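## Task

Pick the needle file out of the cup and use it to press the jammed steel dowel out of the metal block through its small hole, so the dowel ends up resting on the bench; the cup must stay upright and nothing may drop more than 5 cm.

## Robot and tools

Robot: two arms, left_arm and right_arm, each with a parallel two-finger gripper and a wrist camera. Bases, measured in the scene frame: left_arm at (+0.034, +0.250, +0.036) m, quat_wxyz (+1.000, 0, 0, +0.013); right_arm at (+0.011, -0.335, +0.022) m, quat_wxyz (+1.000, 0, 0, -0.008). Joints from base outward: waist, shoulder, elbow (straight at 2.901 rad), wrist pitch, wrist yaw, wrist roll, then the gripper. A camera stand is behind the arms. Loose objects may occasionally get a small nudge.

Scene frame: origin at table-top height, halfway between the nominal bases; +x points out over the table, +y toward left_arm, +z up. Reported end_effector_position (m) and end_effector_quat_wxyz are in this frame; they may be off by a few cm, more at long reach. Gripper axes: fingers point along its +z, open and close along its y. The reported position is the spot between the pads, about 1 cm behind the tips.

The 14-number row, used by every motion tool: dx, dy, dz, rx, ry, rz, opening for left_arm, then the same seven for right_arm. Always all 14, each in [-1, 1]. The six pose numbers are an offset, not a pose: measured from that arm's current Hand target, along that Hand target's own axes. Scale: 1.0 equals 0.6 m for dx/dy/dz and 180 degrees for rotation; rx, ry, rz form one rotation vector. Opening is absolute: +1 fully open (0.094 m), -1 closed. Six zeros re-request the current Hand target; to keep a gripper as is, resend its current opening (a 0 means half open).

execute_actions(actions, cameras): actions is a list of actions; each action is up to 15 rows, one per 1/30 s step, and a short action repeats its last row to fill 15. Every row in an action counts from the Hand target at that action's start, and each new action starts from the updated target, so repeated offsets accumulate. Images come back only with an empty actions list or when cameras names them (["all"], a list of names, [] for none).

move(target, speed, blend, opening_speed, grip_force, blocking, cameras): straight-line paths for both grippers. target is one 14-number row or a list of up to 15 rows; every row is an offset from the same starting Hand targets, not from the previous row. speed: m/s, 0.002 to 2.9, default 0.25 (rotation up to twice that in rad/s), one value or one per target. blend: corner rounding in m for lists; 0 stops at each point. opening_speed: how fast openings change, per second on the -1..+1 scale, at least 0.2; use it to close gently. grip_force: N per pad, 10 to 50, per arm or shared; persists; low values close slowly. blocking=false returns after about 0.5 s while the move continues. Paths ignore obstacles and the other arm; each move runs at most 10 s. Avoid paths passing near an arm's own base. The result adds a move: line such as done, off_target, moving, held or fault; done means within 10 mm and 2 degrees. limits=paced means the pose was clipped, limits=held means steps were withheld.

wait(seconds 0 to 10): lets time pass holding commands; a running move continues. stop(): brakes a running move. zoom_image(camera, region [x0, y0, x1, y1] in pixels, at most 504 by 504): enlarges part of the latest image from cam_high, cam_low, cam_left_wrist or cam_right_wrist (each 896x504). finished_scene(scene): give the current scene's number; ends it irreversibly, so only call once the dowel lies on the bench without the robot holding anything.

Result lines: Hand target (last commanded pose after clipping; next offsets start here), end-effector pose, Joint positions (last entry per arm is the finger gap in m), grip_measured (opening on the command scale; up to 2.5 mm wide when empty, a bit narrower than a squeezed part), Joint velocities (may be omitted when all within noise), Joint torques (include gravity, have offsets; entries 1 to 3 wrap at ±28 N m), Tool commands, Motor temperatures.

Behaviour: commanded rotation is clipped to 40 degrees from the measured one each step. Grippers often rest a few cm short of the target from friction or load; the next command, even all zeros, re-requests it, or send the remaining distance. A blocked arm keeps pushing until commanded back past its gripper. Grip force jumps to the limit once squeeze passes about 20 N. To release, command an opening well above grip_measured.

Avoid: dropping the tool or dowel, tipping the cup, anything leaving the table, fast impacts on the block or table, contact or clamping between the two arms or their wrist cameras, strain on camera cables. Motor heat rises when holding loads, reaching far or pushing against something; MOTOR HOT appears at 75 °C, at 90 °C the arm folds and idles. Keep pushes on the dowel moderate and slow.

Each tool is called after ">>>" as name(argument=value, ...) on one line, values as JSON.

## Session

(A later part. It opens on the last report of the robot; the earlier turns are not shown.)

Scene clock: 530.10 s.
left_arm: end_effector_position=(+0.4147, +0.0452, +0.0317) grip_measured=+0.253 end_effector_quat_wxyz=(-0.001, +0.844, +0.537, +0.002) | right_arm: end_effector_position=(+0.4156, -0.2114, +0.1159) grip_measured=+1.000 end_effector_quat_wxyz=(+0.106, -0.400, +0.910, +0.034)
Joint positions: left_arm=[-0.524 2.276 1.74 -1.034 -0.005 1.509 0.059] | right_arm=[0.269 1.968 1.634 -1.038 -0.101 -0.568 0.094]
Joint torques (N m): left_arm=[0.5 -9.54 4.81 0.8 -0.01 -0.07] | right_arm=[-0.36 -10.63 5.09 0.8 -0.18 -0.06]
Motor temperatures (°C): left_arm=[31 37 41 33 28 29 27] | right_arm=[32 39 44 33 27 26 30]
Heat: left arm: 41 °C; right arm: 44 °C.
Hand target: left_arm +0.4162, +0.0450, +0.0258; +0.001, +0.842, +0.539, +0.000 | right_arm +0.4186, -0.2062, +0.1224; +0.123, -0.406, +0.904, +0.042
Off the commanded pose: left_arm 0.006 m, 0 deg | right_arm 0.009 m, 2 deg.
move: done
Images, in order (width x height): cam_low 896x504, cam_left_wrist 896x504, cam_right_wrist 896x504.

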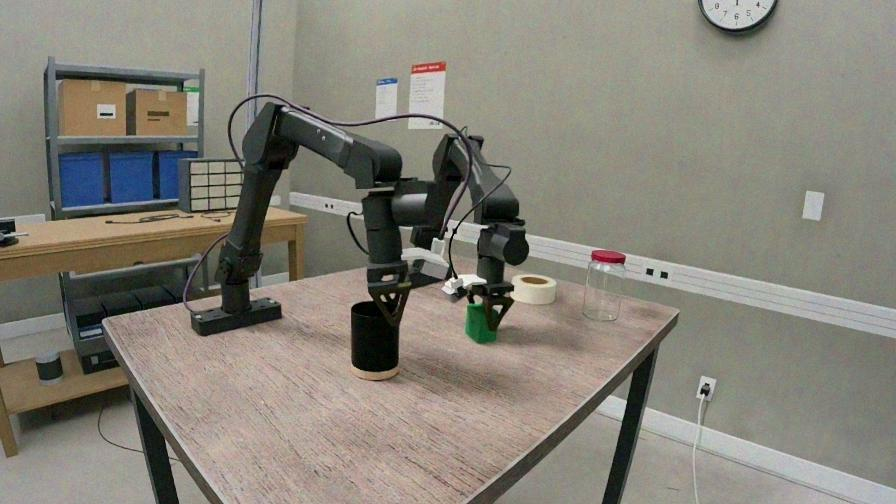

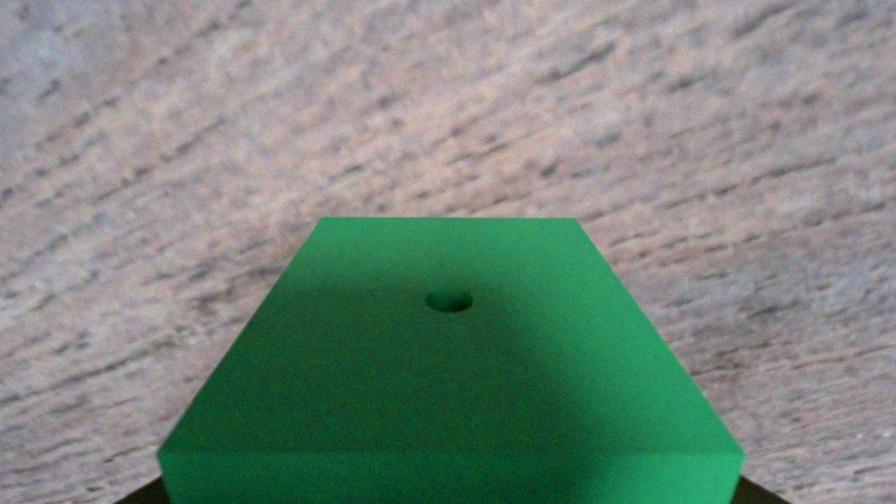

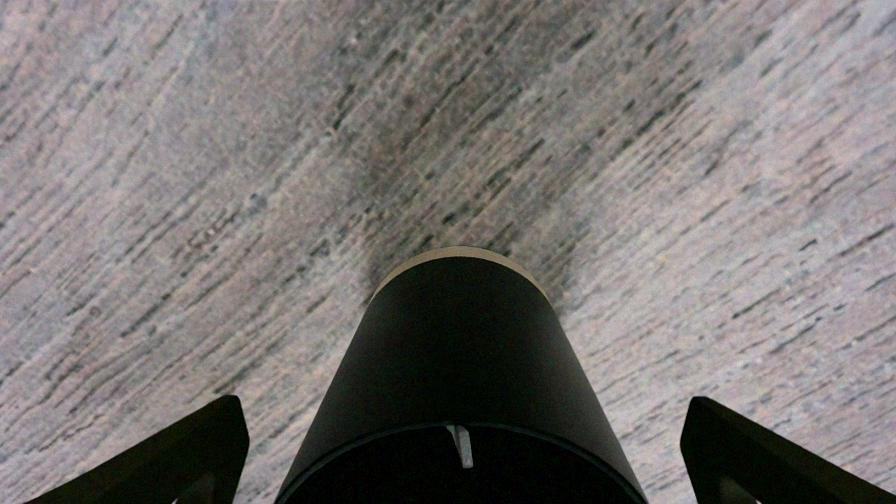

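>>> move(target=[0,0,0,0,0,0,0.1, 0,0,-0.0133,0,0,0,1], speed=0.05, cameras=["cam_right_wrist","cam_low"])

>>> zoom_image(camera="cam_right_wrist", region=[380, 364, 520, 504])

>>> zoom_image(camera="cam_low", region=[340, 260, 450, 350])

Scene clock: 550.20 s.
left_arm: end_effector_position=(+0.4147, +0.0452, +0.0317) grip_measured=+0.253 end_effector_quat_wxyz=(-0.001, +0.844, +0.537, +0.002) | right_arm: end_effector_position=(+0.4156, -0.2114, +0.1159) grip_measured=+1.000 end_effector_quat_wxyz=(+0.106, -0.402, +0.909, +0.034)
Joint positions: left_arm=[-0.524 2.276 1.74 -1.034 -0.005 1.509 0.059] | right_arm=[0.269 1.968 1.634 -1.038 -0.101 -0.571 0.094]
Joint torques (N m): left_arm=[0.43 -9.66 4.75 0.76 0 -0.07] | right_arm=[-0.64 -11.36 6.42 0.5 -0.17 -0.07]
Heat: left arm: 40 °C; right arm: 44 °C.
Hand target: left_arm +0.4162, +0.0450, +0.0258; +0.001, +0.842, +0.539, +0.000 | right_arm +0.4171, -0.2076, +0.1301; +0.123, -0.406, +0.904, +0.042
Off the commanded pose: left_arm 0.006 m, 0 deg | right_arm 0.015 m, 2 deg.
move: off_target (right_arm)
Images, in order (width x height): cam_low 896x504, cam_right_wrist 896x504.

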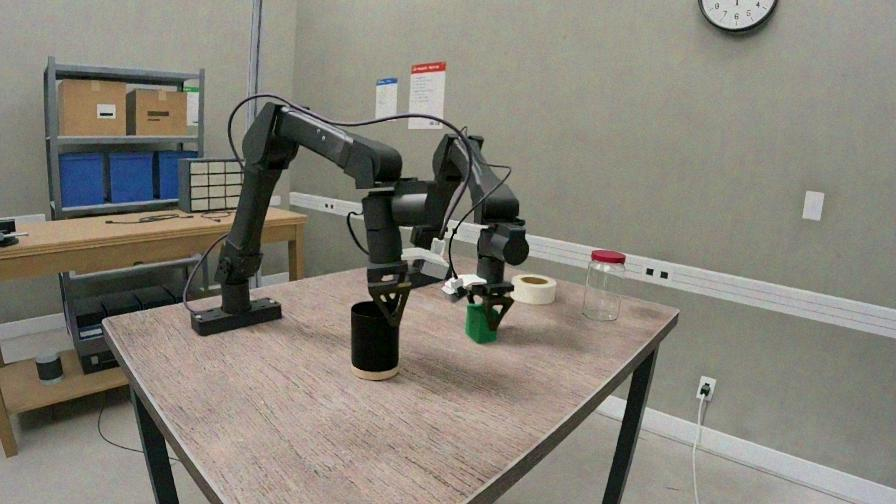

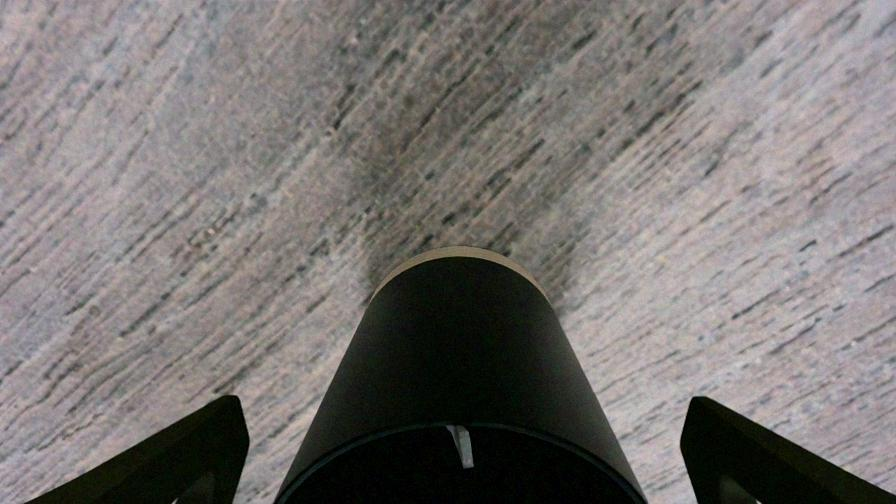

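Scaled by 3.600.

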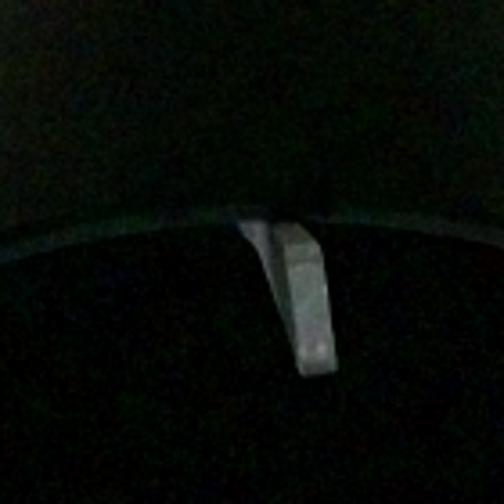

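Scaled by 4.582.

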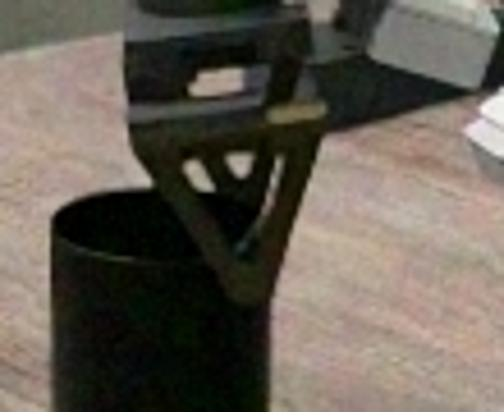

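>>> move(target=[[0,0,0,0,0,0,0.1, 0,0,-0.04,0,0,0,1],[0,0,0,0,0,0,0.1, 0.0017,0,0.0107,0,0,0,1]], speed=0.08, cameras=["cam_right_wrist","cam_low"])

>>> zoom_image(camera="cam_right_wrist", region=[380, 364, 520, 504])

>>> zoom_image(camera="cam_low", region=[340, 260, 450, 350])

Scene clock: 562.27 s.
left_arm: end_effector_position=(+0.4147, +0.0452, +0.0317) grip_measured=+0.253 end_effector_quat_wxyz=(-0.001, +0.844, +0.537, +0.002) | right_arm: end_effector_position=(+0.4141, -0.2118, +0.1149) grip_measured=+1.000 end_effector_quat_wxyz=(+0.103, -0.405, +0.908, +0.034)
Joint positions: left_arm=[-0.524 2.276 1.74 -1.034 -0.005 1.509 0.059] | right_arm=[0.269 1.968 1.631 -1.041 -0.101 -0.578 0.094]
Joint torques (N m): left_arm=[0.58 -9.57 4.83 0.76 -0.01 -0.09] | right_arm=[0.34 -11 5.11 0.79 -0.18 0.02]
Heat: left arm: 40 °C; right arm: 44 °C.
Hand target: left_arm +0.4162, +0.0450, +0.0258; +0.001, +0.842, +0.539, +0.000 | right_arm +0.4177, -0.2072, +0.1236; +0.123, -0.406, +0.904, +0.042
Off the commanded pose: left_arm 0.006 m, 0 deg | right_arm 0.010 m, 3 deg.
move: off_target (right_arm)
Images, in order (width x height): cam_low 896x504, cam_right_wrist 896x504.

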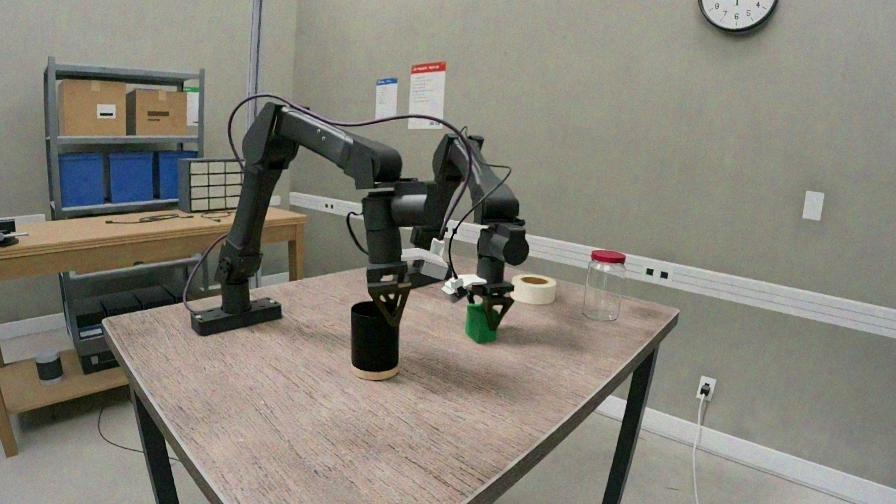

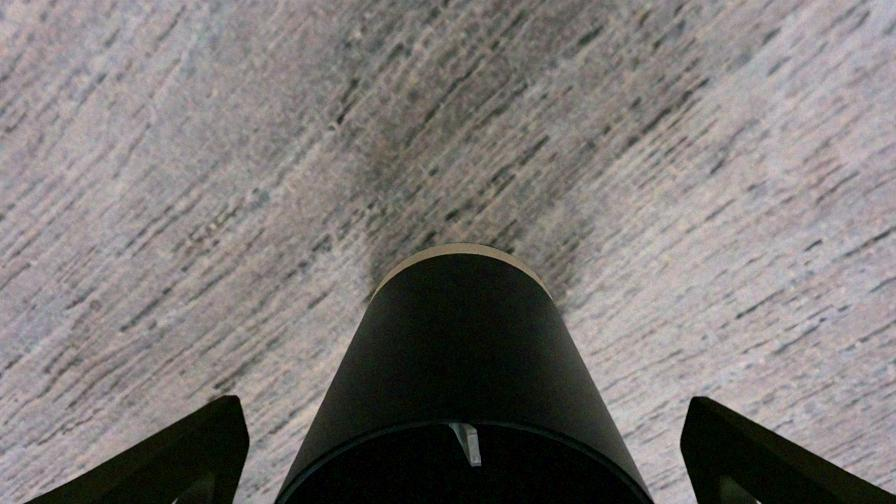

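Scaled by 3.600.

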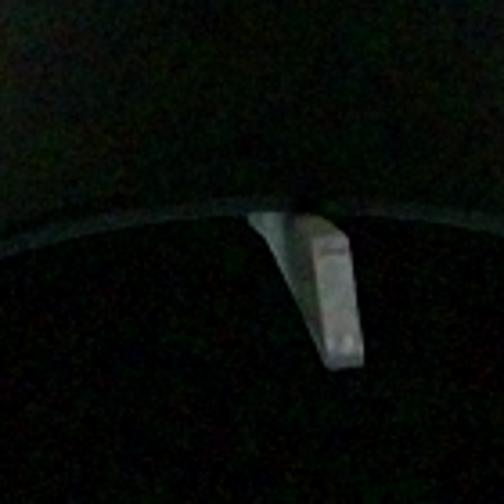

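Scaled by 4.582.

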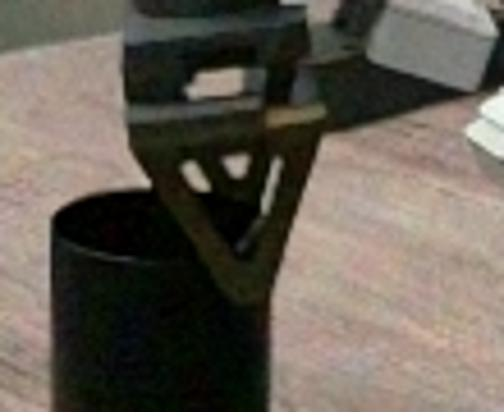

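>>> move(target=[[0,0,0,0,0,0,0.1, -0.0088,0,-0.06,0,0,0,1],[0,0,0,0,0,0,0.1, -0.0088,0,-0.0148,0,0,0,1]], speed=0.08, cameras=["cam_right_wrist","cam_low"])

>>> zoom_image(camera="cam_right_wrist", region=[380, 364, 520, 504])

>>> zoom_image(camera="cam_low", region=[340, 260, 450, 350])

Scene clock: 575.30 s.
left_arm: end_effector_position=(+0.4147, +0.0452, +0.0317) grip_measured=+0.253 end_effector_quat_wxyz=(-0.001, +0.844, +0.537, +0.002) | right_arm: end_effector_position=(+0.4164, -0.2112, +0.1271) grip_measured=+1.000 end_effector_quat_wxyz=(+0.106, -0.405, +0.908, +0.033)
Joint positions: left_arm=[-0.524 2.276 1.74 -1.034 -0.005 1.509 0.059] | right_arm=[0.269 1.968 1.679 -1.082 -0.101 -0.577 0.094]
Joint torques (N m): left_arm=[0.43 -9.58 4.92 0.77 -0.01 -0.06] | right_arm=[0.58 -10.56 5.15 0.8 -0.15 0.07]
Heat: left arm: 40 °C; right arm: 44 °C.
Hand target: left_arm +0.4162, +0.0450, +0.0258; +0.001, +0.842, +0.539, +0.000 | right_arm +0.4194, -0.2050, +0.1335; +0.123, -0.406, +0.904, +0.042
Off the commanded pose: left_arm 0.006 m, 0 deg | right_arm 0.009 m, 2 deg.
move: done
Images, in order (width x height): cam_low 896x504, cam_right_wrist 896x504.

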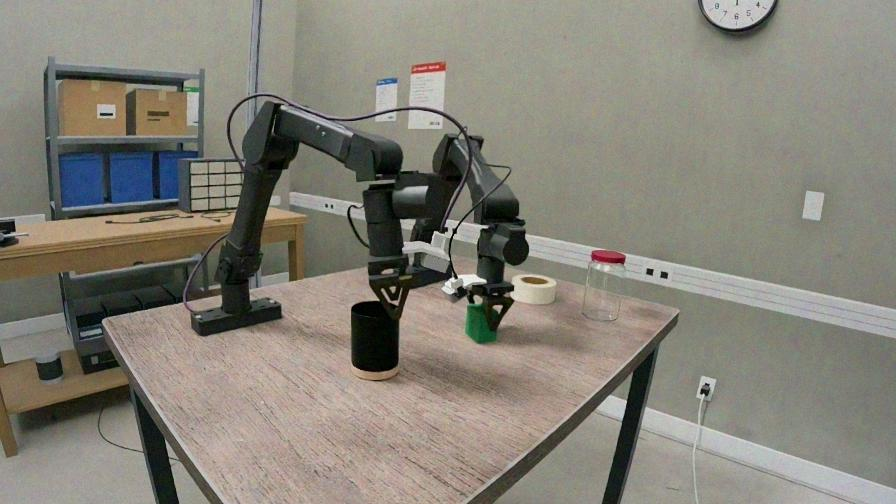

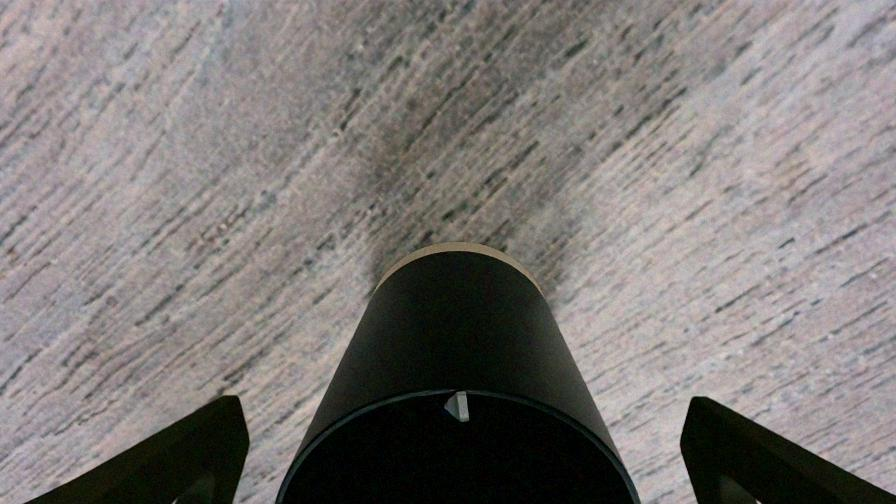

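Scaled by 3.600.

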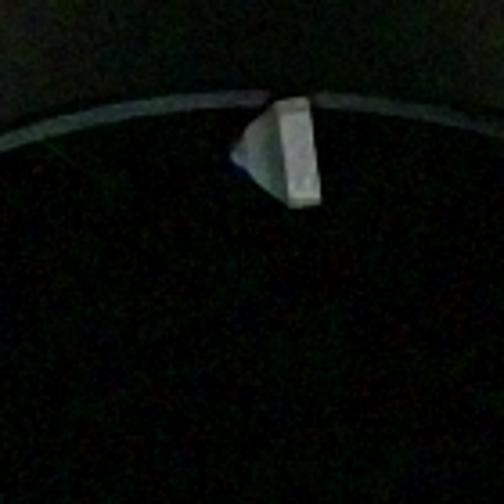

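Scaled by 4.582.

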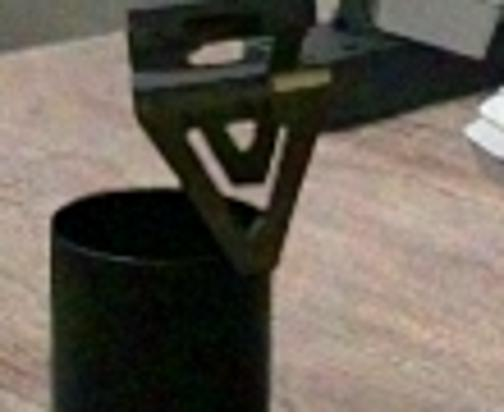

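>>> move(target=[0,0,0,0,0,0,0.1, 0,0,0.007,0,0,0,1], speed=0.05, cameras=["cam_right_wrist","cam_low"])

>>> zoom_image(camera="cam_low", region=[340, 260, 450, 350])

>>> zoom_image(camera="cam_right_wrist", region=[380, 364, 520, 504])

Scene clock: 582.20 s.
left_arm: end_effector_position=(+0.4147, +0.0452, +0.0317) grip_measured=+0.253 end_effector_quat_wxyz=(-0.001, +0.844, +0.537, +0.002) | right_arm: end_effector_position=(+0.4178, -0.2108, +0.1255) grip_measured=+1.000 end_effector_quat_wxyz=(+0.109, -0.404, +0.908, +0.033)
Joint positions: left_arm=[-0.524 2.276 1.74 -1.034 -0.005 1.509 0.059] | right_arm=[0.269 1.968 1.671 -1.069 -0.101 -0.575 0.094]
Joint torques (N m): left_arm=[0.54 -9.57 4.92 0.76 -0.03 -0.06] | right_arm=[0.69 -10.21 5.08 0.81 -0.16 0.04]
Heat: left arm: 40 °C; right arm: 43 °C.
Hand target: left_arm +0.4162, +0.0450, +0.0258; +0.001, +0.842, +0.539, +0.000 | right_arm +0.4202, -0.2042, +0.1295; +0.123, -0.406, +0.904, +0.042
Off the commanded pose: left_arm 0.006 m, 0 deg | right_arm 0.008 m, 2 deg.
move: done
Images, in order (width x height): cam_low 896x504, cam_right_wrist 896x504.

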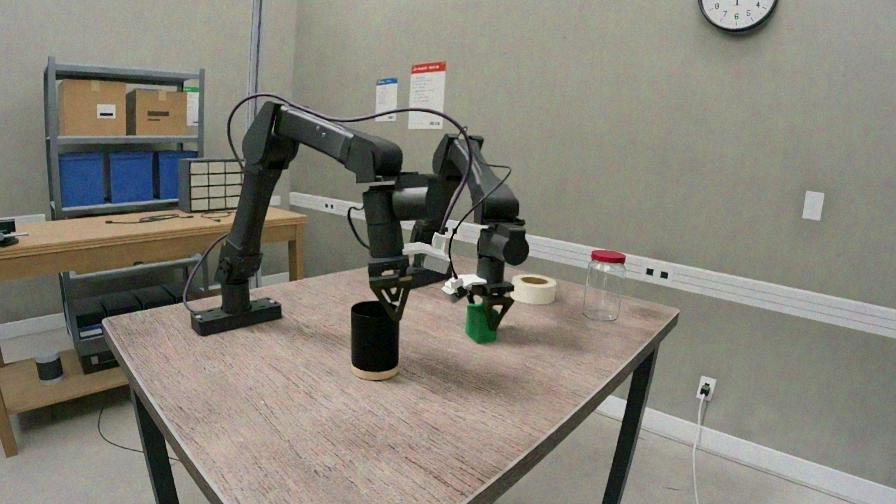

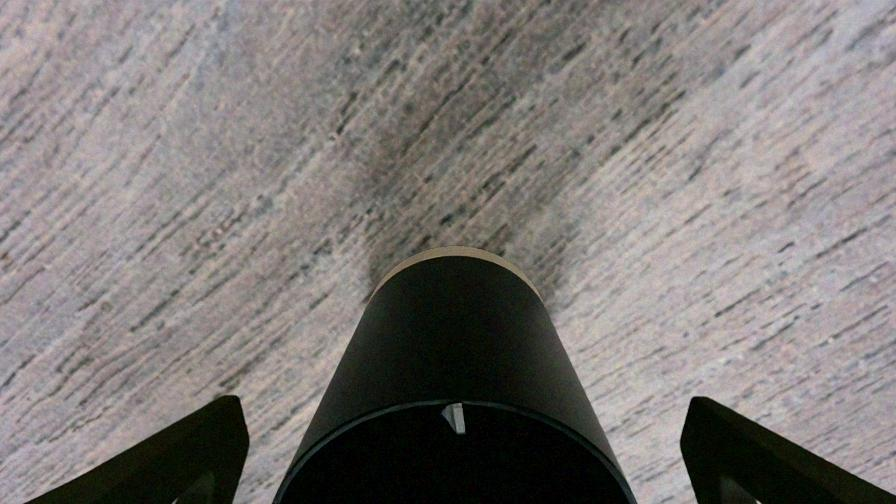

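Scaled by 4.582.

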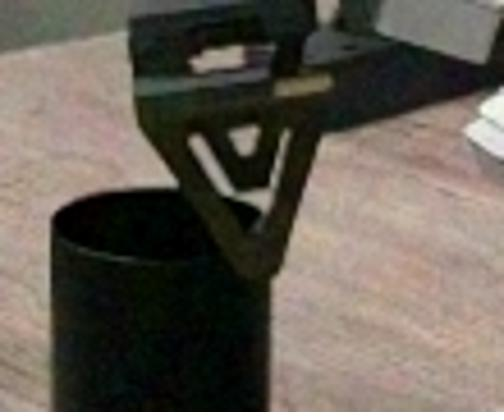

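Scaled by 3.600.

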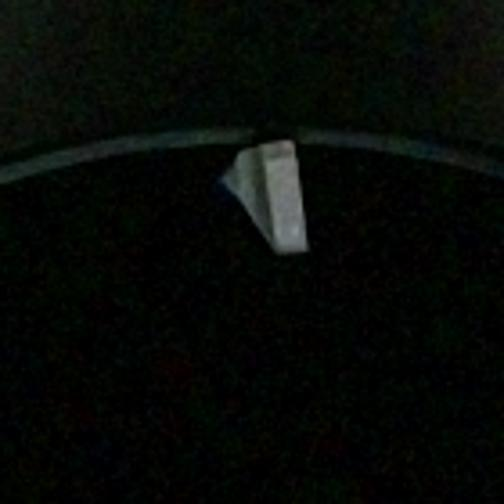

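>>> move(target=[0,0,0,0,0,0,0.1, 0,0.002,0,0,0,0,-1], speed=0.05, opening_speed=0.6, cameras=["cam_right_wrist","cam_low"])

>>> zoom_image(camera="cam_low", region=[340, 260, 450, 350])

>>> zoom_image(camera="cam_right_wrist", region=[380, 364, 520, 504])

Scene clock: 590.77 s.
left_arm: end_effector_position=(+0.4147, +0.0452, +0.0317) grip_measured=+0.253 end_effector_quat_wxyz=(-0.001, +0.844, +0.537, +0.002) | right_arm: end_effector_position=(+0.4195, -0.2053, +0.1256) grip_measured=-0.964 end_effector_quat_wxyz=(+0.116, -0.406, +0.906, +0.037)
Joint positions: left_arm=[-0.524 2.276 1.74 -1.034 -0.005 1.509 0.059] | right_arm=[0.276 1.968 1.668 -1.052 -0.11 -0.572 0.002]
Joint torques (N m): left_arm=[0.5 -9.5 4.83 0.76 0.01 -0.08] | right_arm=[0.43 -10.43 5.03 0.68 -0.09 0.04]
Heat: left arm: 40 °C; right arm: 43 °C.
Hand target: left_arm +0.4162, +0.0450, +0.0258; +0.001, +0.842, +0.539, +0.000 | right_arm +0.4193, -0.2034, +0.1294; +0.123, -0.406, +0.904, +0.042
Off the commanded pose: left_arm 0.006 m, 0 deg | right_arm 0.004 m, 1 deg.
move: done
Images, in order (width x height): cam_low 896x504, cam_right_wrist 896x504.

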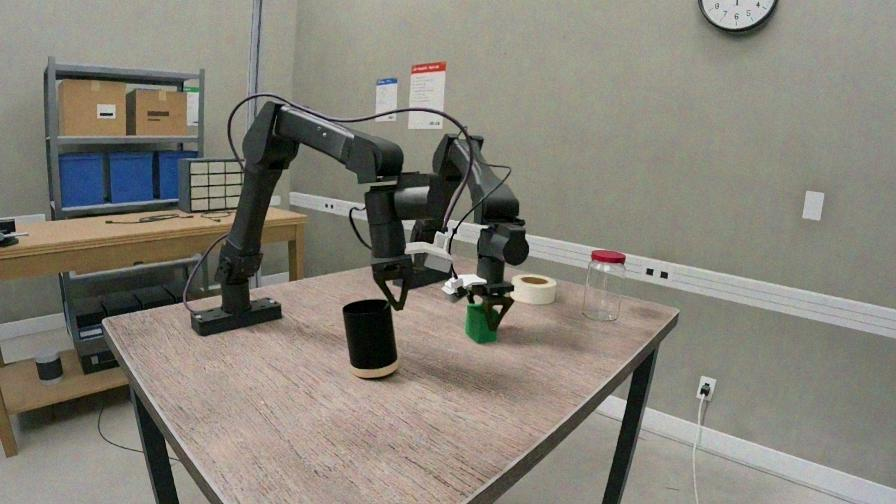

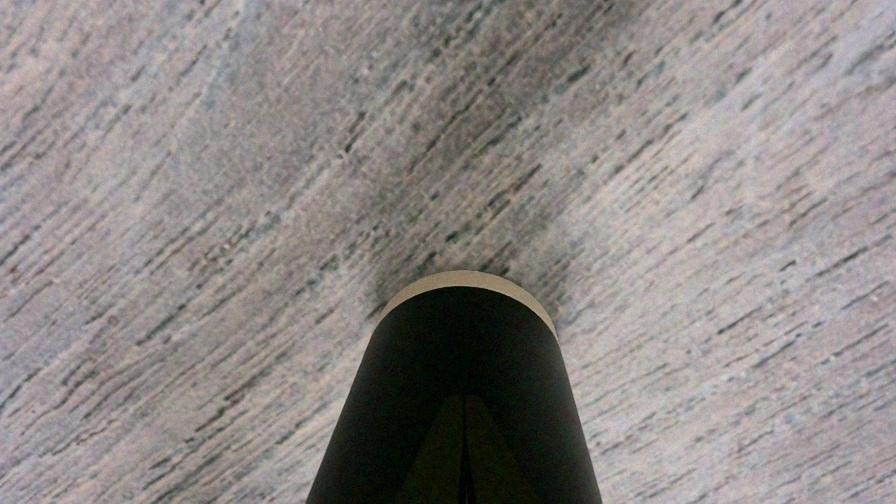

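Scaled by 4.582.

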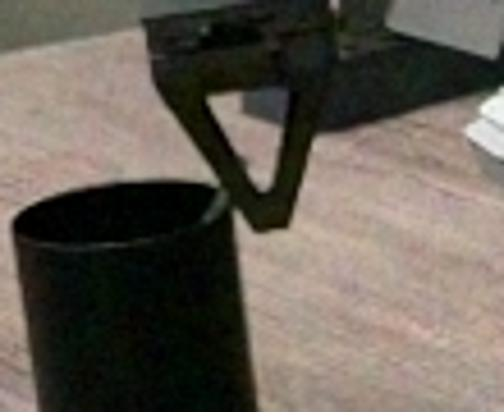

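Scaled by 3.600.

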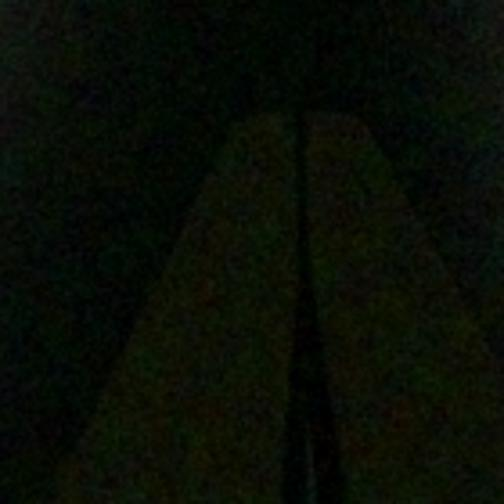

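>>> move(target=[0,0,0,0,0,0,0.1, -0.0324,-0.001,-0.0261,0,0,0,-1], speed=0.04, cameras=["cam_right_wrist","cam_low"])

>>> zoom_image(camera="cam_low", region=[330, 250, 440, 380])

>>> zoom_image(camera="cam_right_wrist", region=[380, 364, 520, 504])

Scene clock: 604.30 s.
left_arm: end_effector_position=(+0.4147, +0.0452, +0.0317) grip_measured=+0.253 end_effector_quat_wxyz=(-0.001, +0.844, +0.537, +0.002) | right_arm: end_effector_position=(+0.4266, -0.1944, +0.1414) grip_measured=-0.964 end_effector_quat_wxyz=(+0.120, -0.406, +0.905, +0.039)
Joint positions: left_arm=[-0.524 2.276 1.74 -1.034 -0.005 1.509 0.059] | right_arm=[0.296 1.999 1.772 -1.116 -0.11 -0.552 0.002]
Joint torques (N m): left_arm=[0.43 -9.62 4.97 0.78 0.02 -0.06] | right_arm=[0.47 -9.33 8.72 0.33 -0.04 0.05]
Heat: left arm: 40 °C; right arm: 43 °C.
Hand target: left_arm +0.4162, +0.0450, +0.0258; +0.001, +0.842, +0.539, +0.000 | right_arm +0.4292, -0.1925, +0.1496; +0.123, -0.406, +0.904, +0.042
Off the commanded pose: left_arm 0.006 m, 0 deg | right_arm 0.009 m, 1 deg.
move: done
Images, in order (width x height): cam_low 896x504, cam_right_wrist 896x504.

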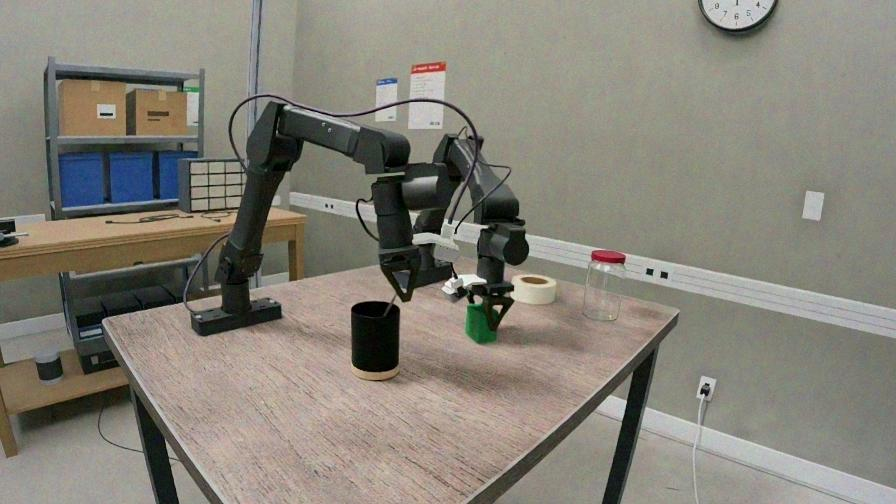

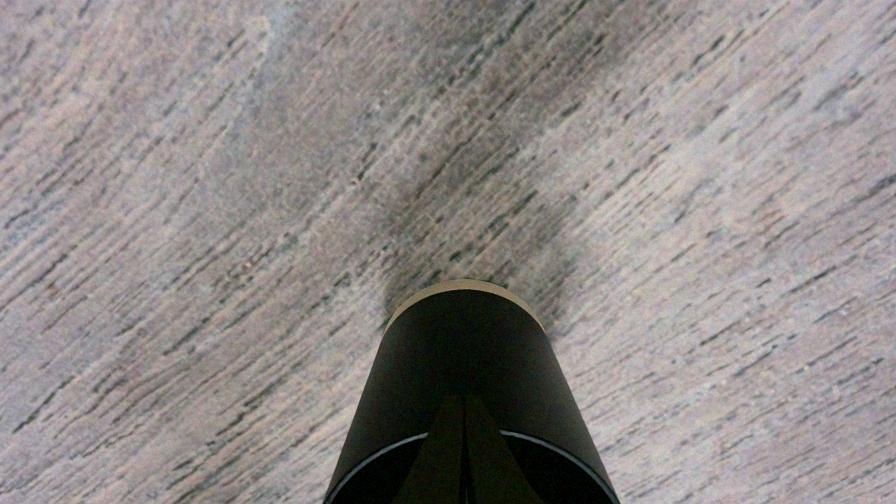

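Scaled by 3.877.

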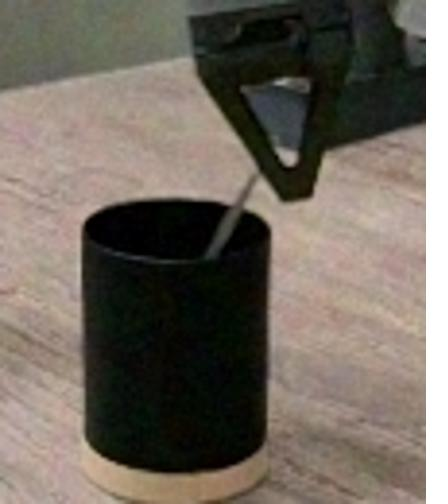

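Scaled by 3.600.

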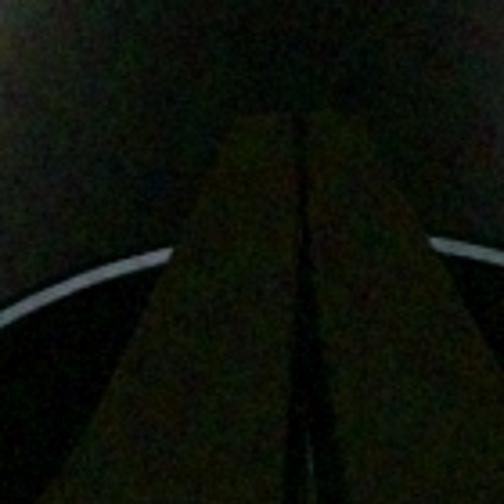

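>>> move(target=[0,0,-0.15,0,0,0,0.1, -0.0922,-0.0067,-0.2165,0,0,0,-1], speed=0.08, cameras=["all"])

>>> zoom_image(camera="cam_low", region=[330, 200, 550, 380])

>>> zoom_image(camera="cam_right_wrist", region=[300, 250, 600, 504])

>>> zoom_image(camera="cam_high", region=[370, 100, 550, 300])

Scene clock: 627.60 s.
left_arm: end_effector_position=(+0.4048, +0.0512, +0.0799) grip_measured=+0.253 end_effector_quat_wxyz=(-0.039, +0.843, +0.536, -0.017) | right_arm: end_effector_position=(+0.4545, -0.1796, +0.2712) grip_measured=-0.964 end_effector_quat_wxyz=(+0.198, -0.397, +0.896, +0.032)
Joint positions: left_arm=[-0.524 2.276 1.932 -1.31 -0.008 1.509 0.059] | right_arm=[0.31 2.155 2.509 -1.535 -0.11 -0.52 0.002]
Joint torques (N m): left_arm=[0.61 -15.23 9.73 0.25 0.02 -0.06] | right_arm=[0.54 -12.27 7.39 0.42 -0.01 0.06]
Heat: left arm: 40 °C; right arm: 45 °C.
Hand target: left_arm +0.4161, +0.0450, +0.1158; +0.001, +0.842, +0.539, +0.000 | right_arm +0.4430, -0.1780, +0.2894; +0.123, -0.406, +0.904, +0.042
Off the commanded pose: left_arm 0.038 m, 5 deg | right_arm 0.022 m, 9 deg.
joint sent to its limit (right arm) — joint 4 (wrist pitch), lower limit. The joint targets are off in position and orientation.
move: off_target (left_arm, right_arm)

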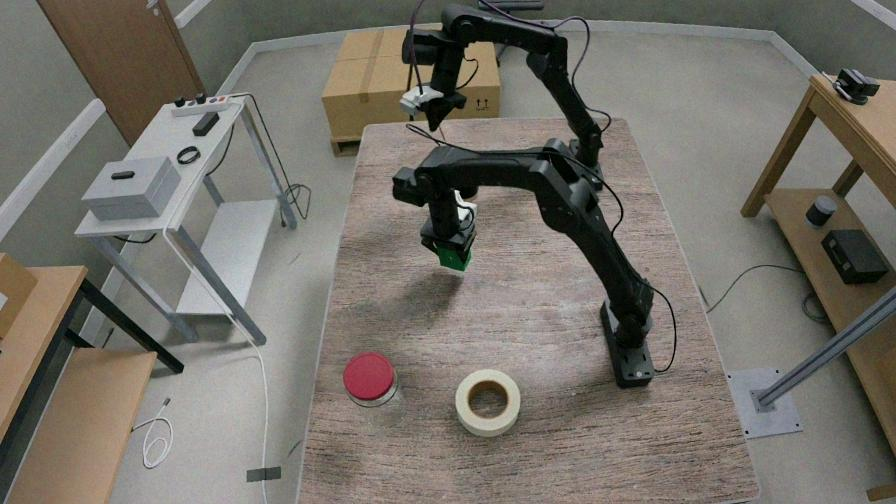

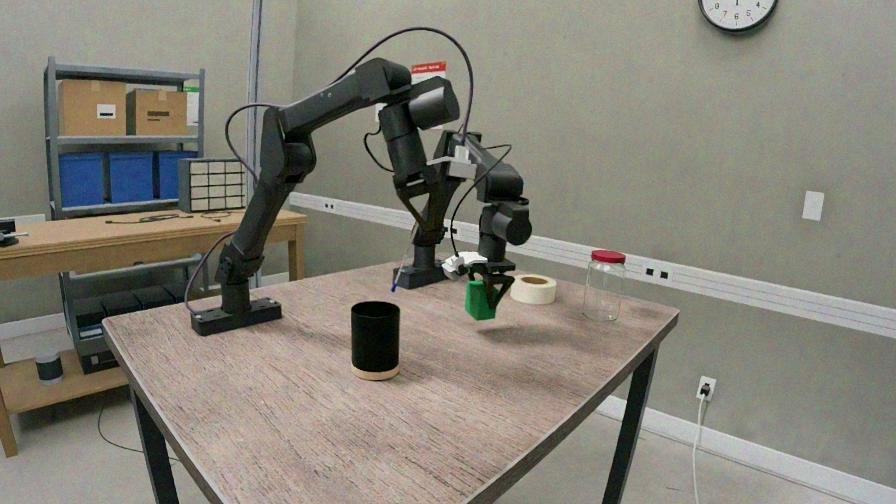

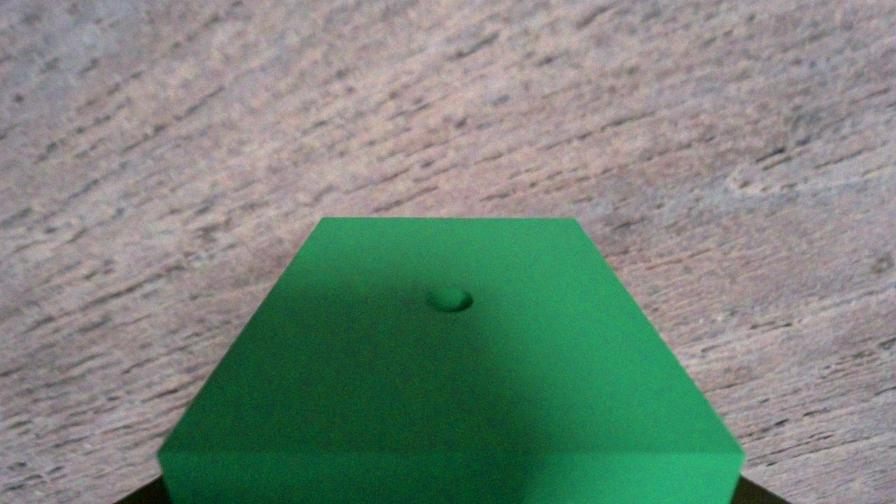

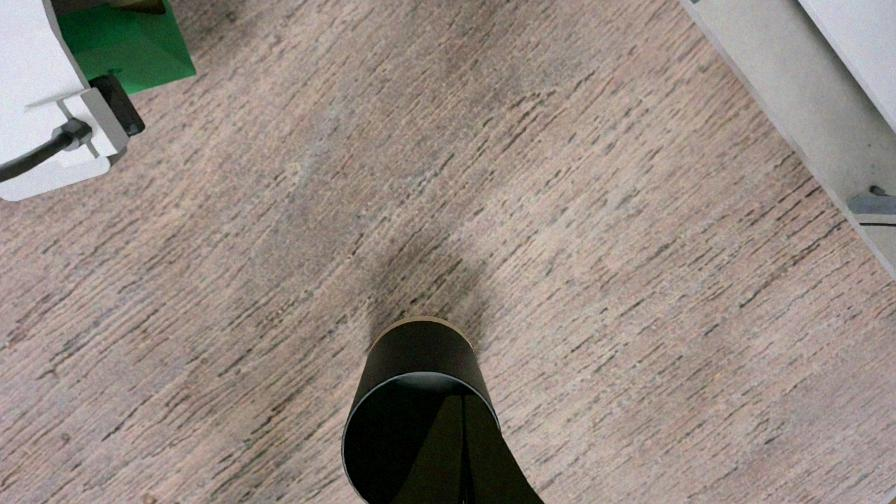

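Scaled by 2.291.

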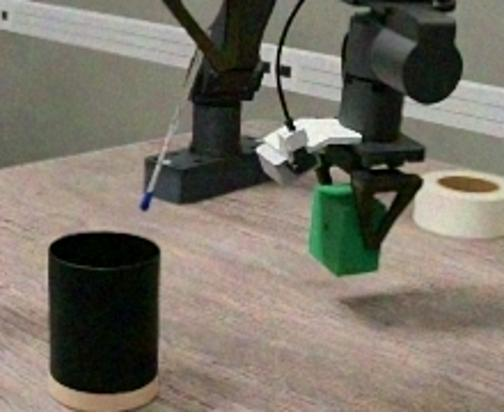

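Scaled by 1.680.

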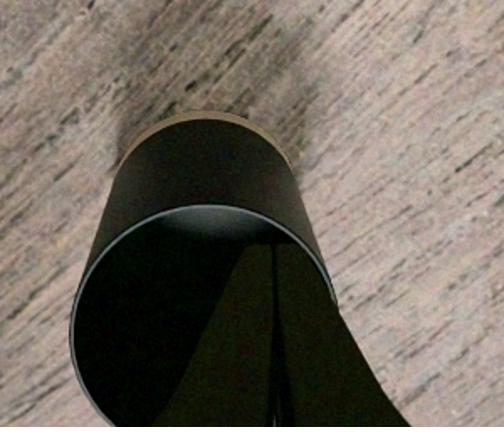

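Scaled by 2.520.

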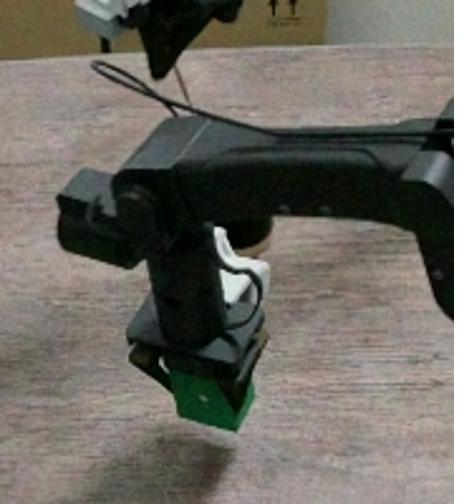

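>>> zoom_image(camera="cam_low", region=[375, 205, 435, 305])

>>> zoom_image(camera="cam_high", region=[410, 90, 460, 160])

>>> zoom_image(camera="cam_high", region=[420, 240, 490, 290])

Scaled by 5.040.

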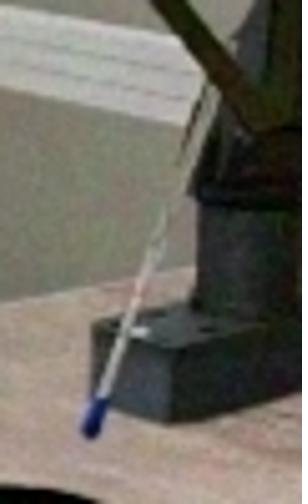

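Scaled by 7.200.

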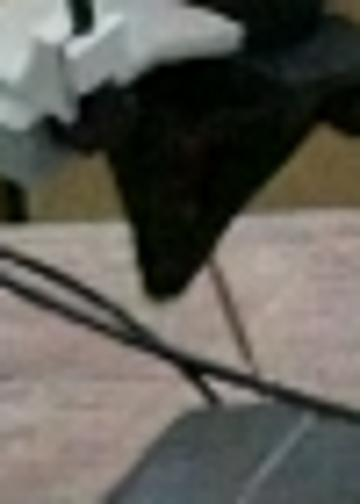

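Scaled by 7.200.

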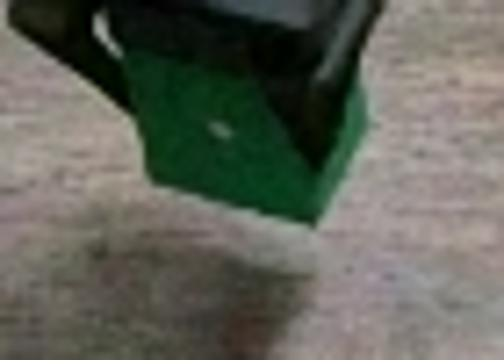

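>>> move(target=[-0.0955,0.0513,-0.0233,-0.3301,-0.4168,-0.3301,0.1, 0,0,0,0,0,0,-1], speed=0.2, cameras=["all"])

Scene clock: 661.27 s.
left_arm: end_effector_position=(+0.4023, -0.0057, +0.0620) grip_measured=+0.253 end_effector_quat_wxyz=(+0.568, +0.253, +0.757, -0.202) | right_arm: end_effector_position=(+0.4545, -0.1796, +0.2712) grip_measured=-0.964 end_effector_quat_wxyz=(+0.198, -0.397, +0.896, +0.032)
Joint positions: left_arm=[-0.601 2.13 0.51 1.342 0.086 0.005 0.059] | right_arm=[0.31 2.155 2.509 -1.535 -0.11 -0.52 0.002]
Joint torques (N m): left_arm=[-0.47 -7.83 4.74 4.13 -0.06 -0.1] | right_arm=[0.58 -12.29 7.42 0.42 -0.01 0.06]
Motor temperatures (°C): left_arm=[31 41 44 36 28 29 29] | right_arm=[32 48 45 31 27 26 32]
Heat: left arm: 44 °C; right arm: 48 °C.
Hand target: left_arm +0.4200, -0.0199, +0.1298; +0.669, +0.230, +0.668, -0.230 | right_arm +0.4430, -0.1780, +0.2894; +0.123, -0.406, +0.904, +0.042
Off the commanded pose: left_arm 0.071 m, 16 deg | right_arm 0.022 m, 9 deg.
joint sent to its limit (left arm) — joint 4 (wrist pitch), upper limit. The joint targets are off in position and orientation.
joint sent to its limit (right arm) — joint 4 (wrist pitch), lower limit. The joint targets are off in position and orientation.
move: off_target (left_arm, right_arm)

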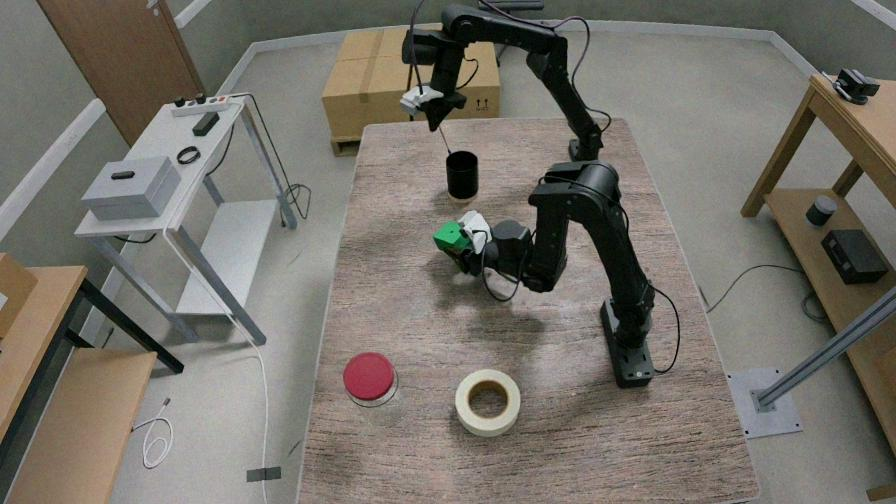

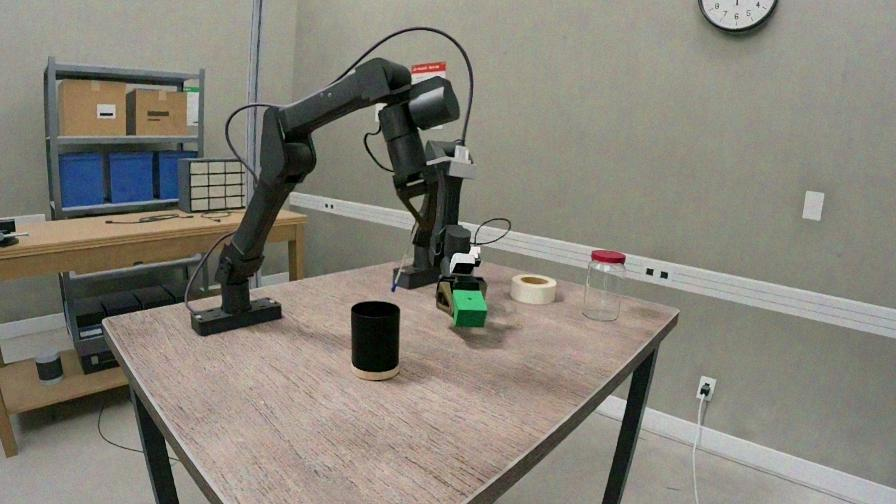

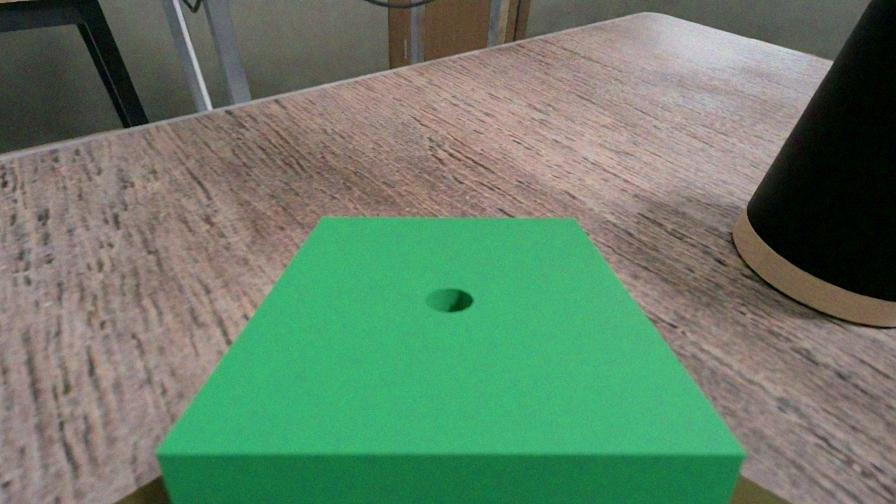

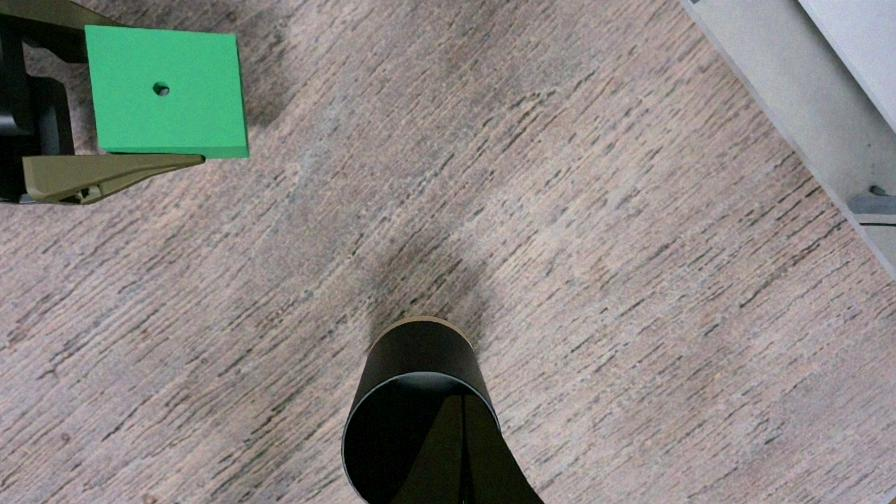

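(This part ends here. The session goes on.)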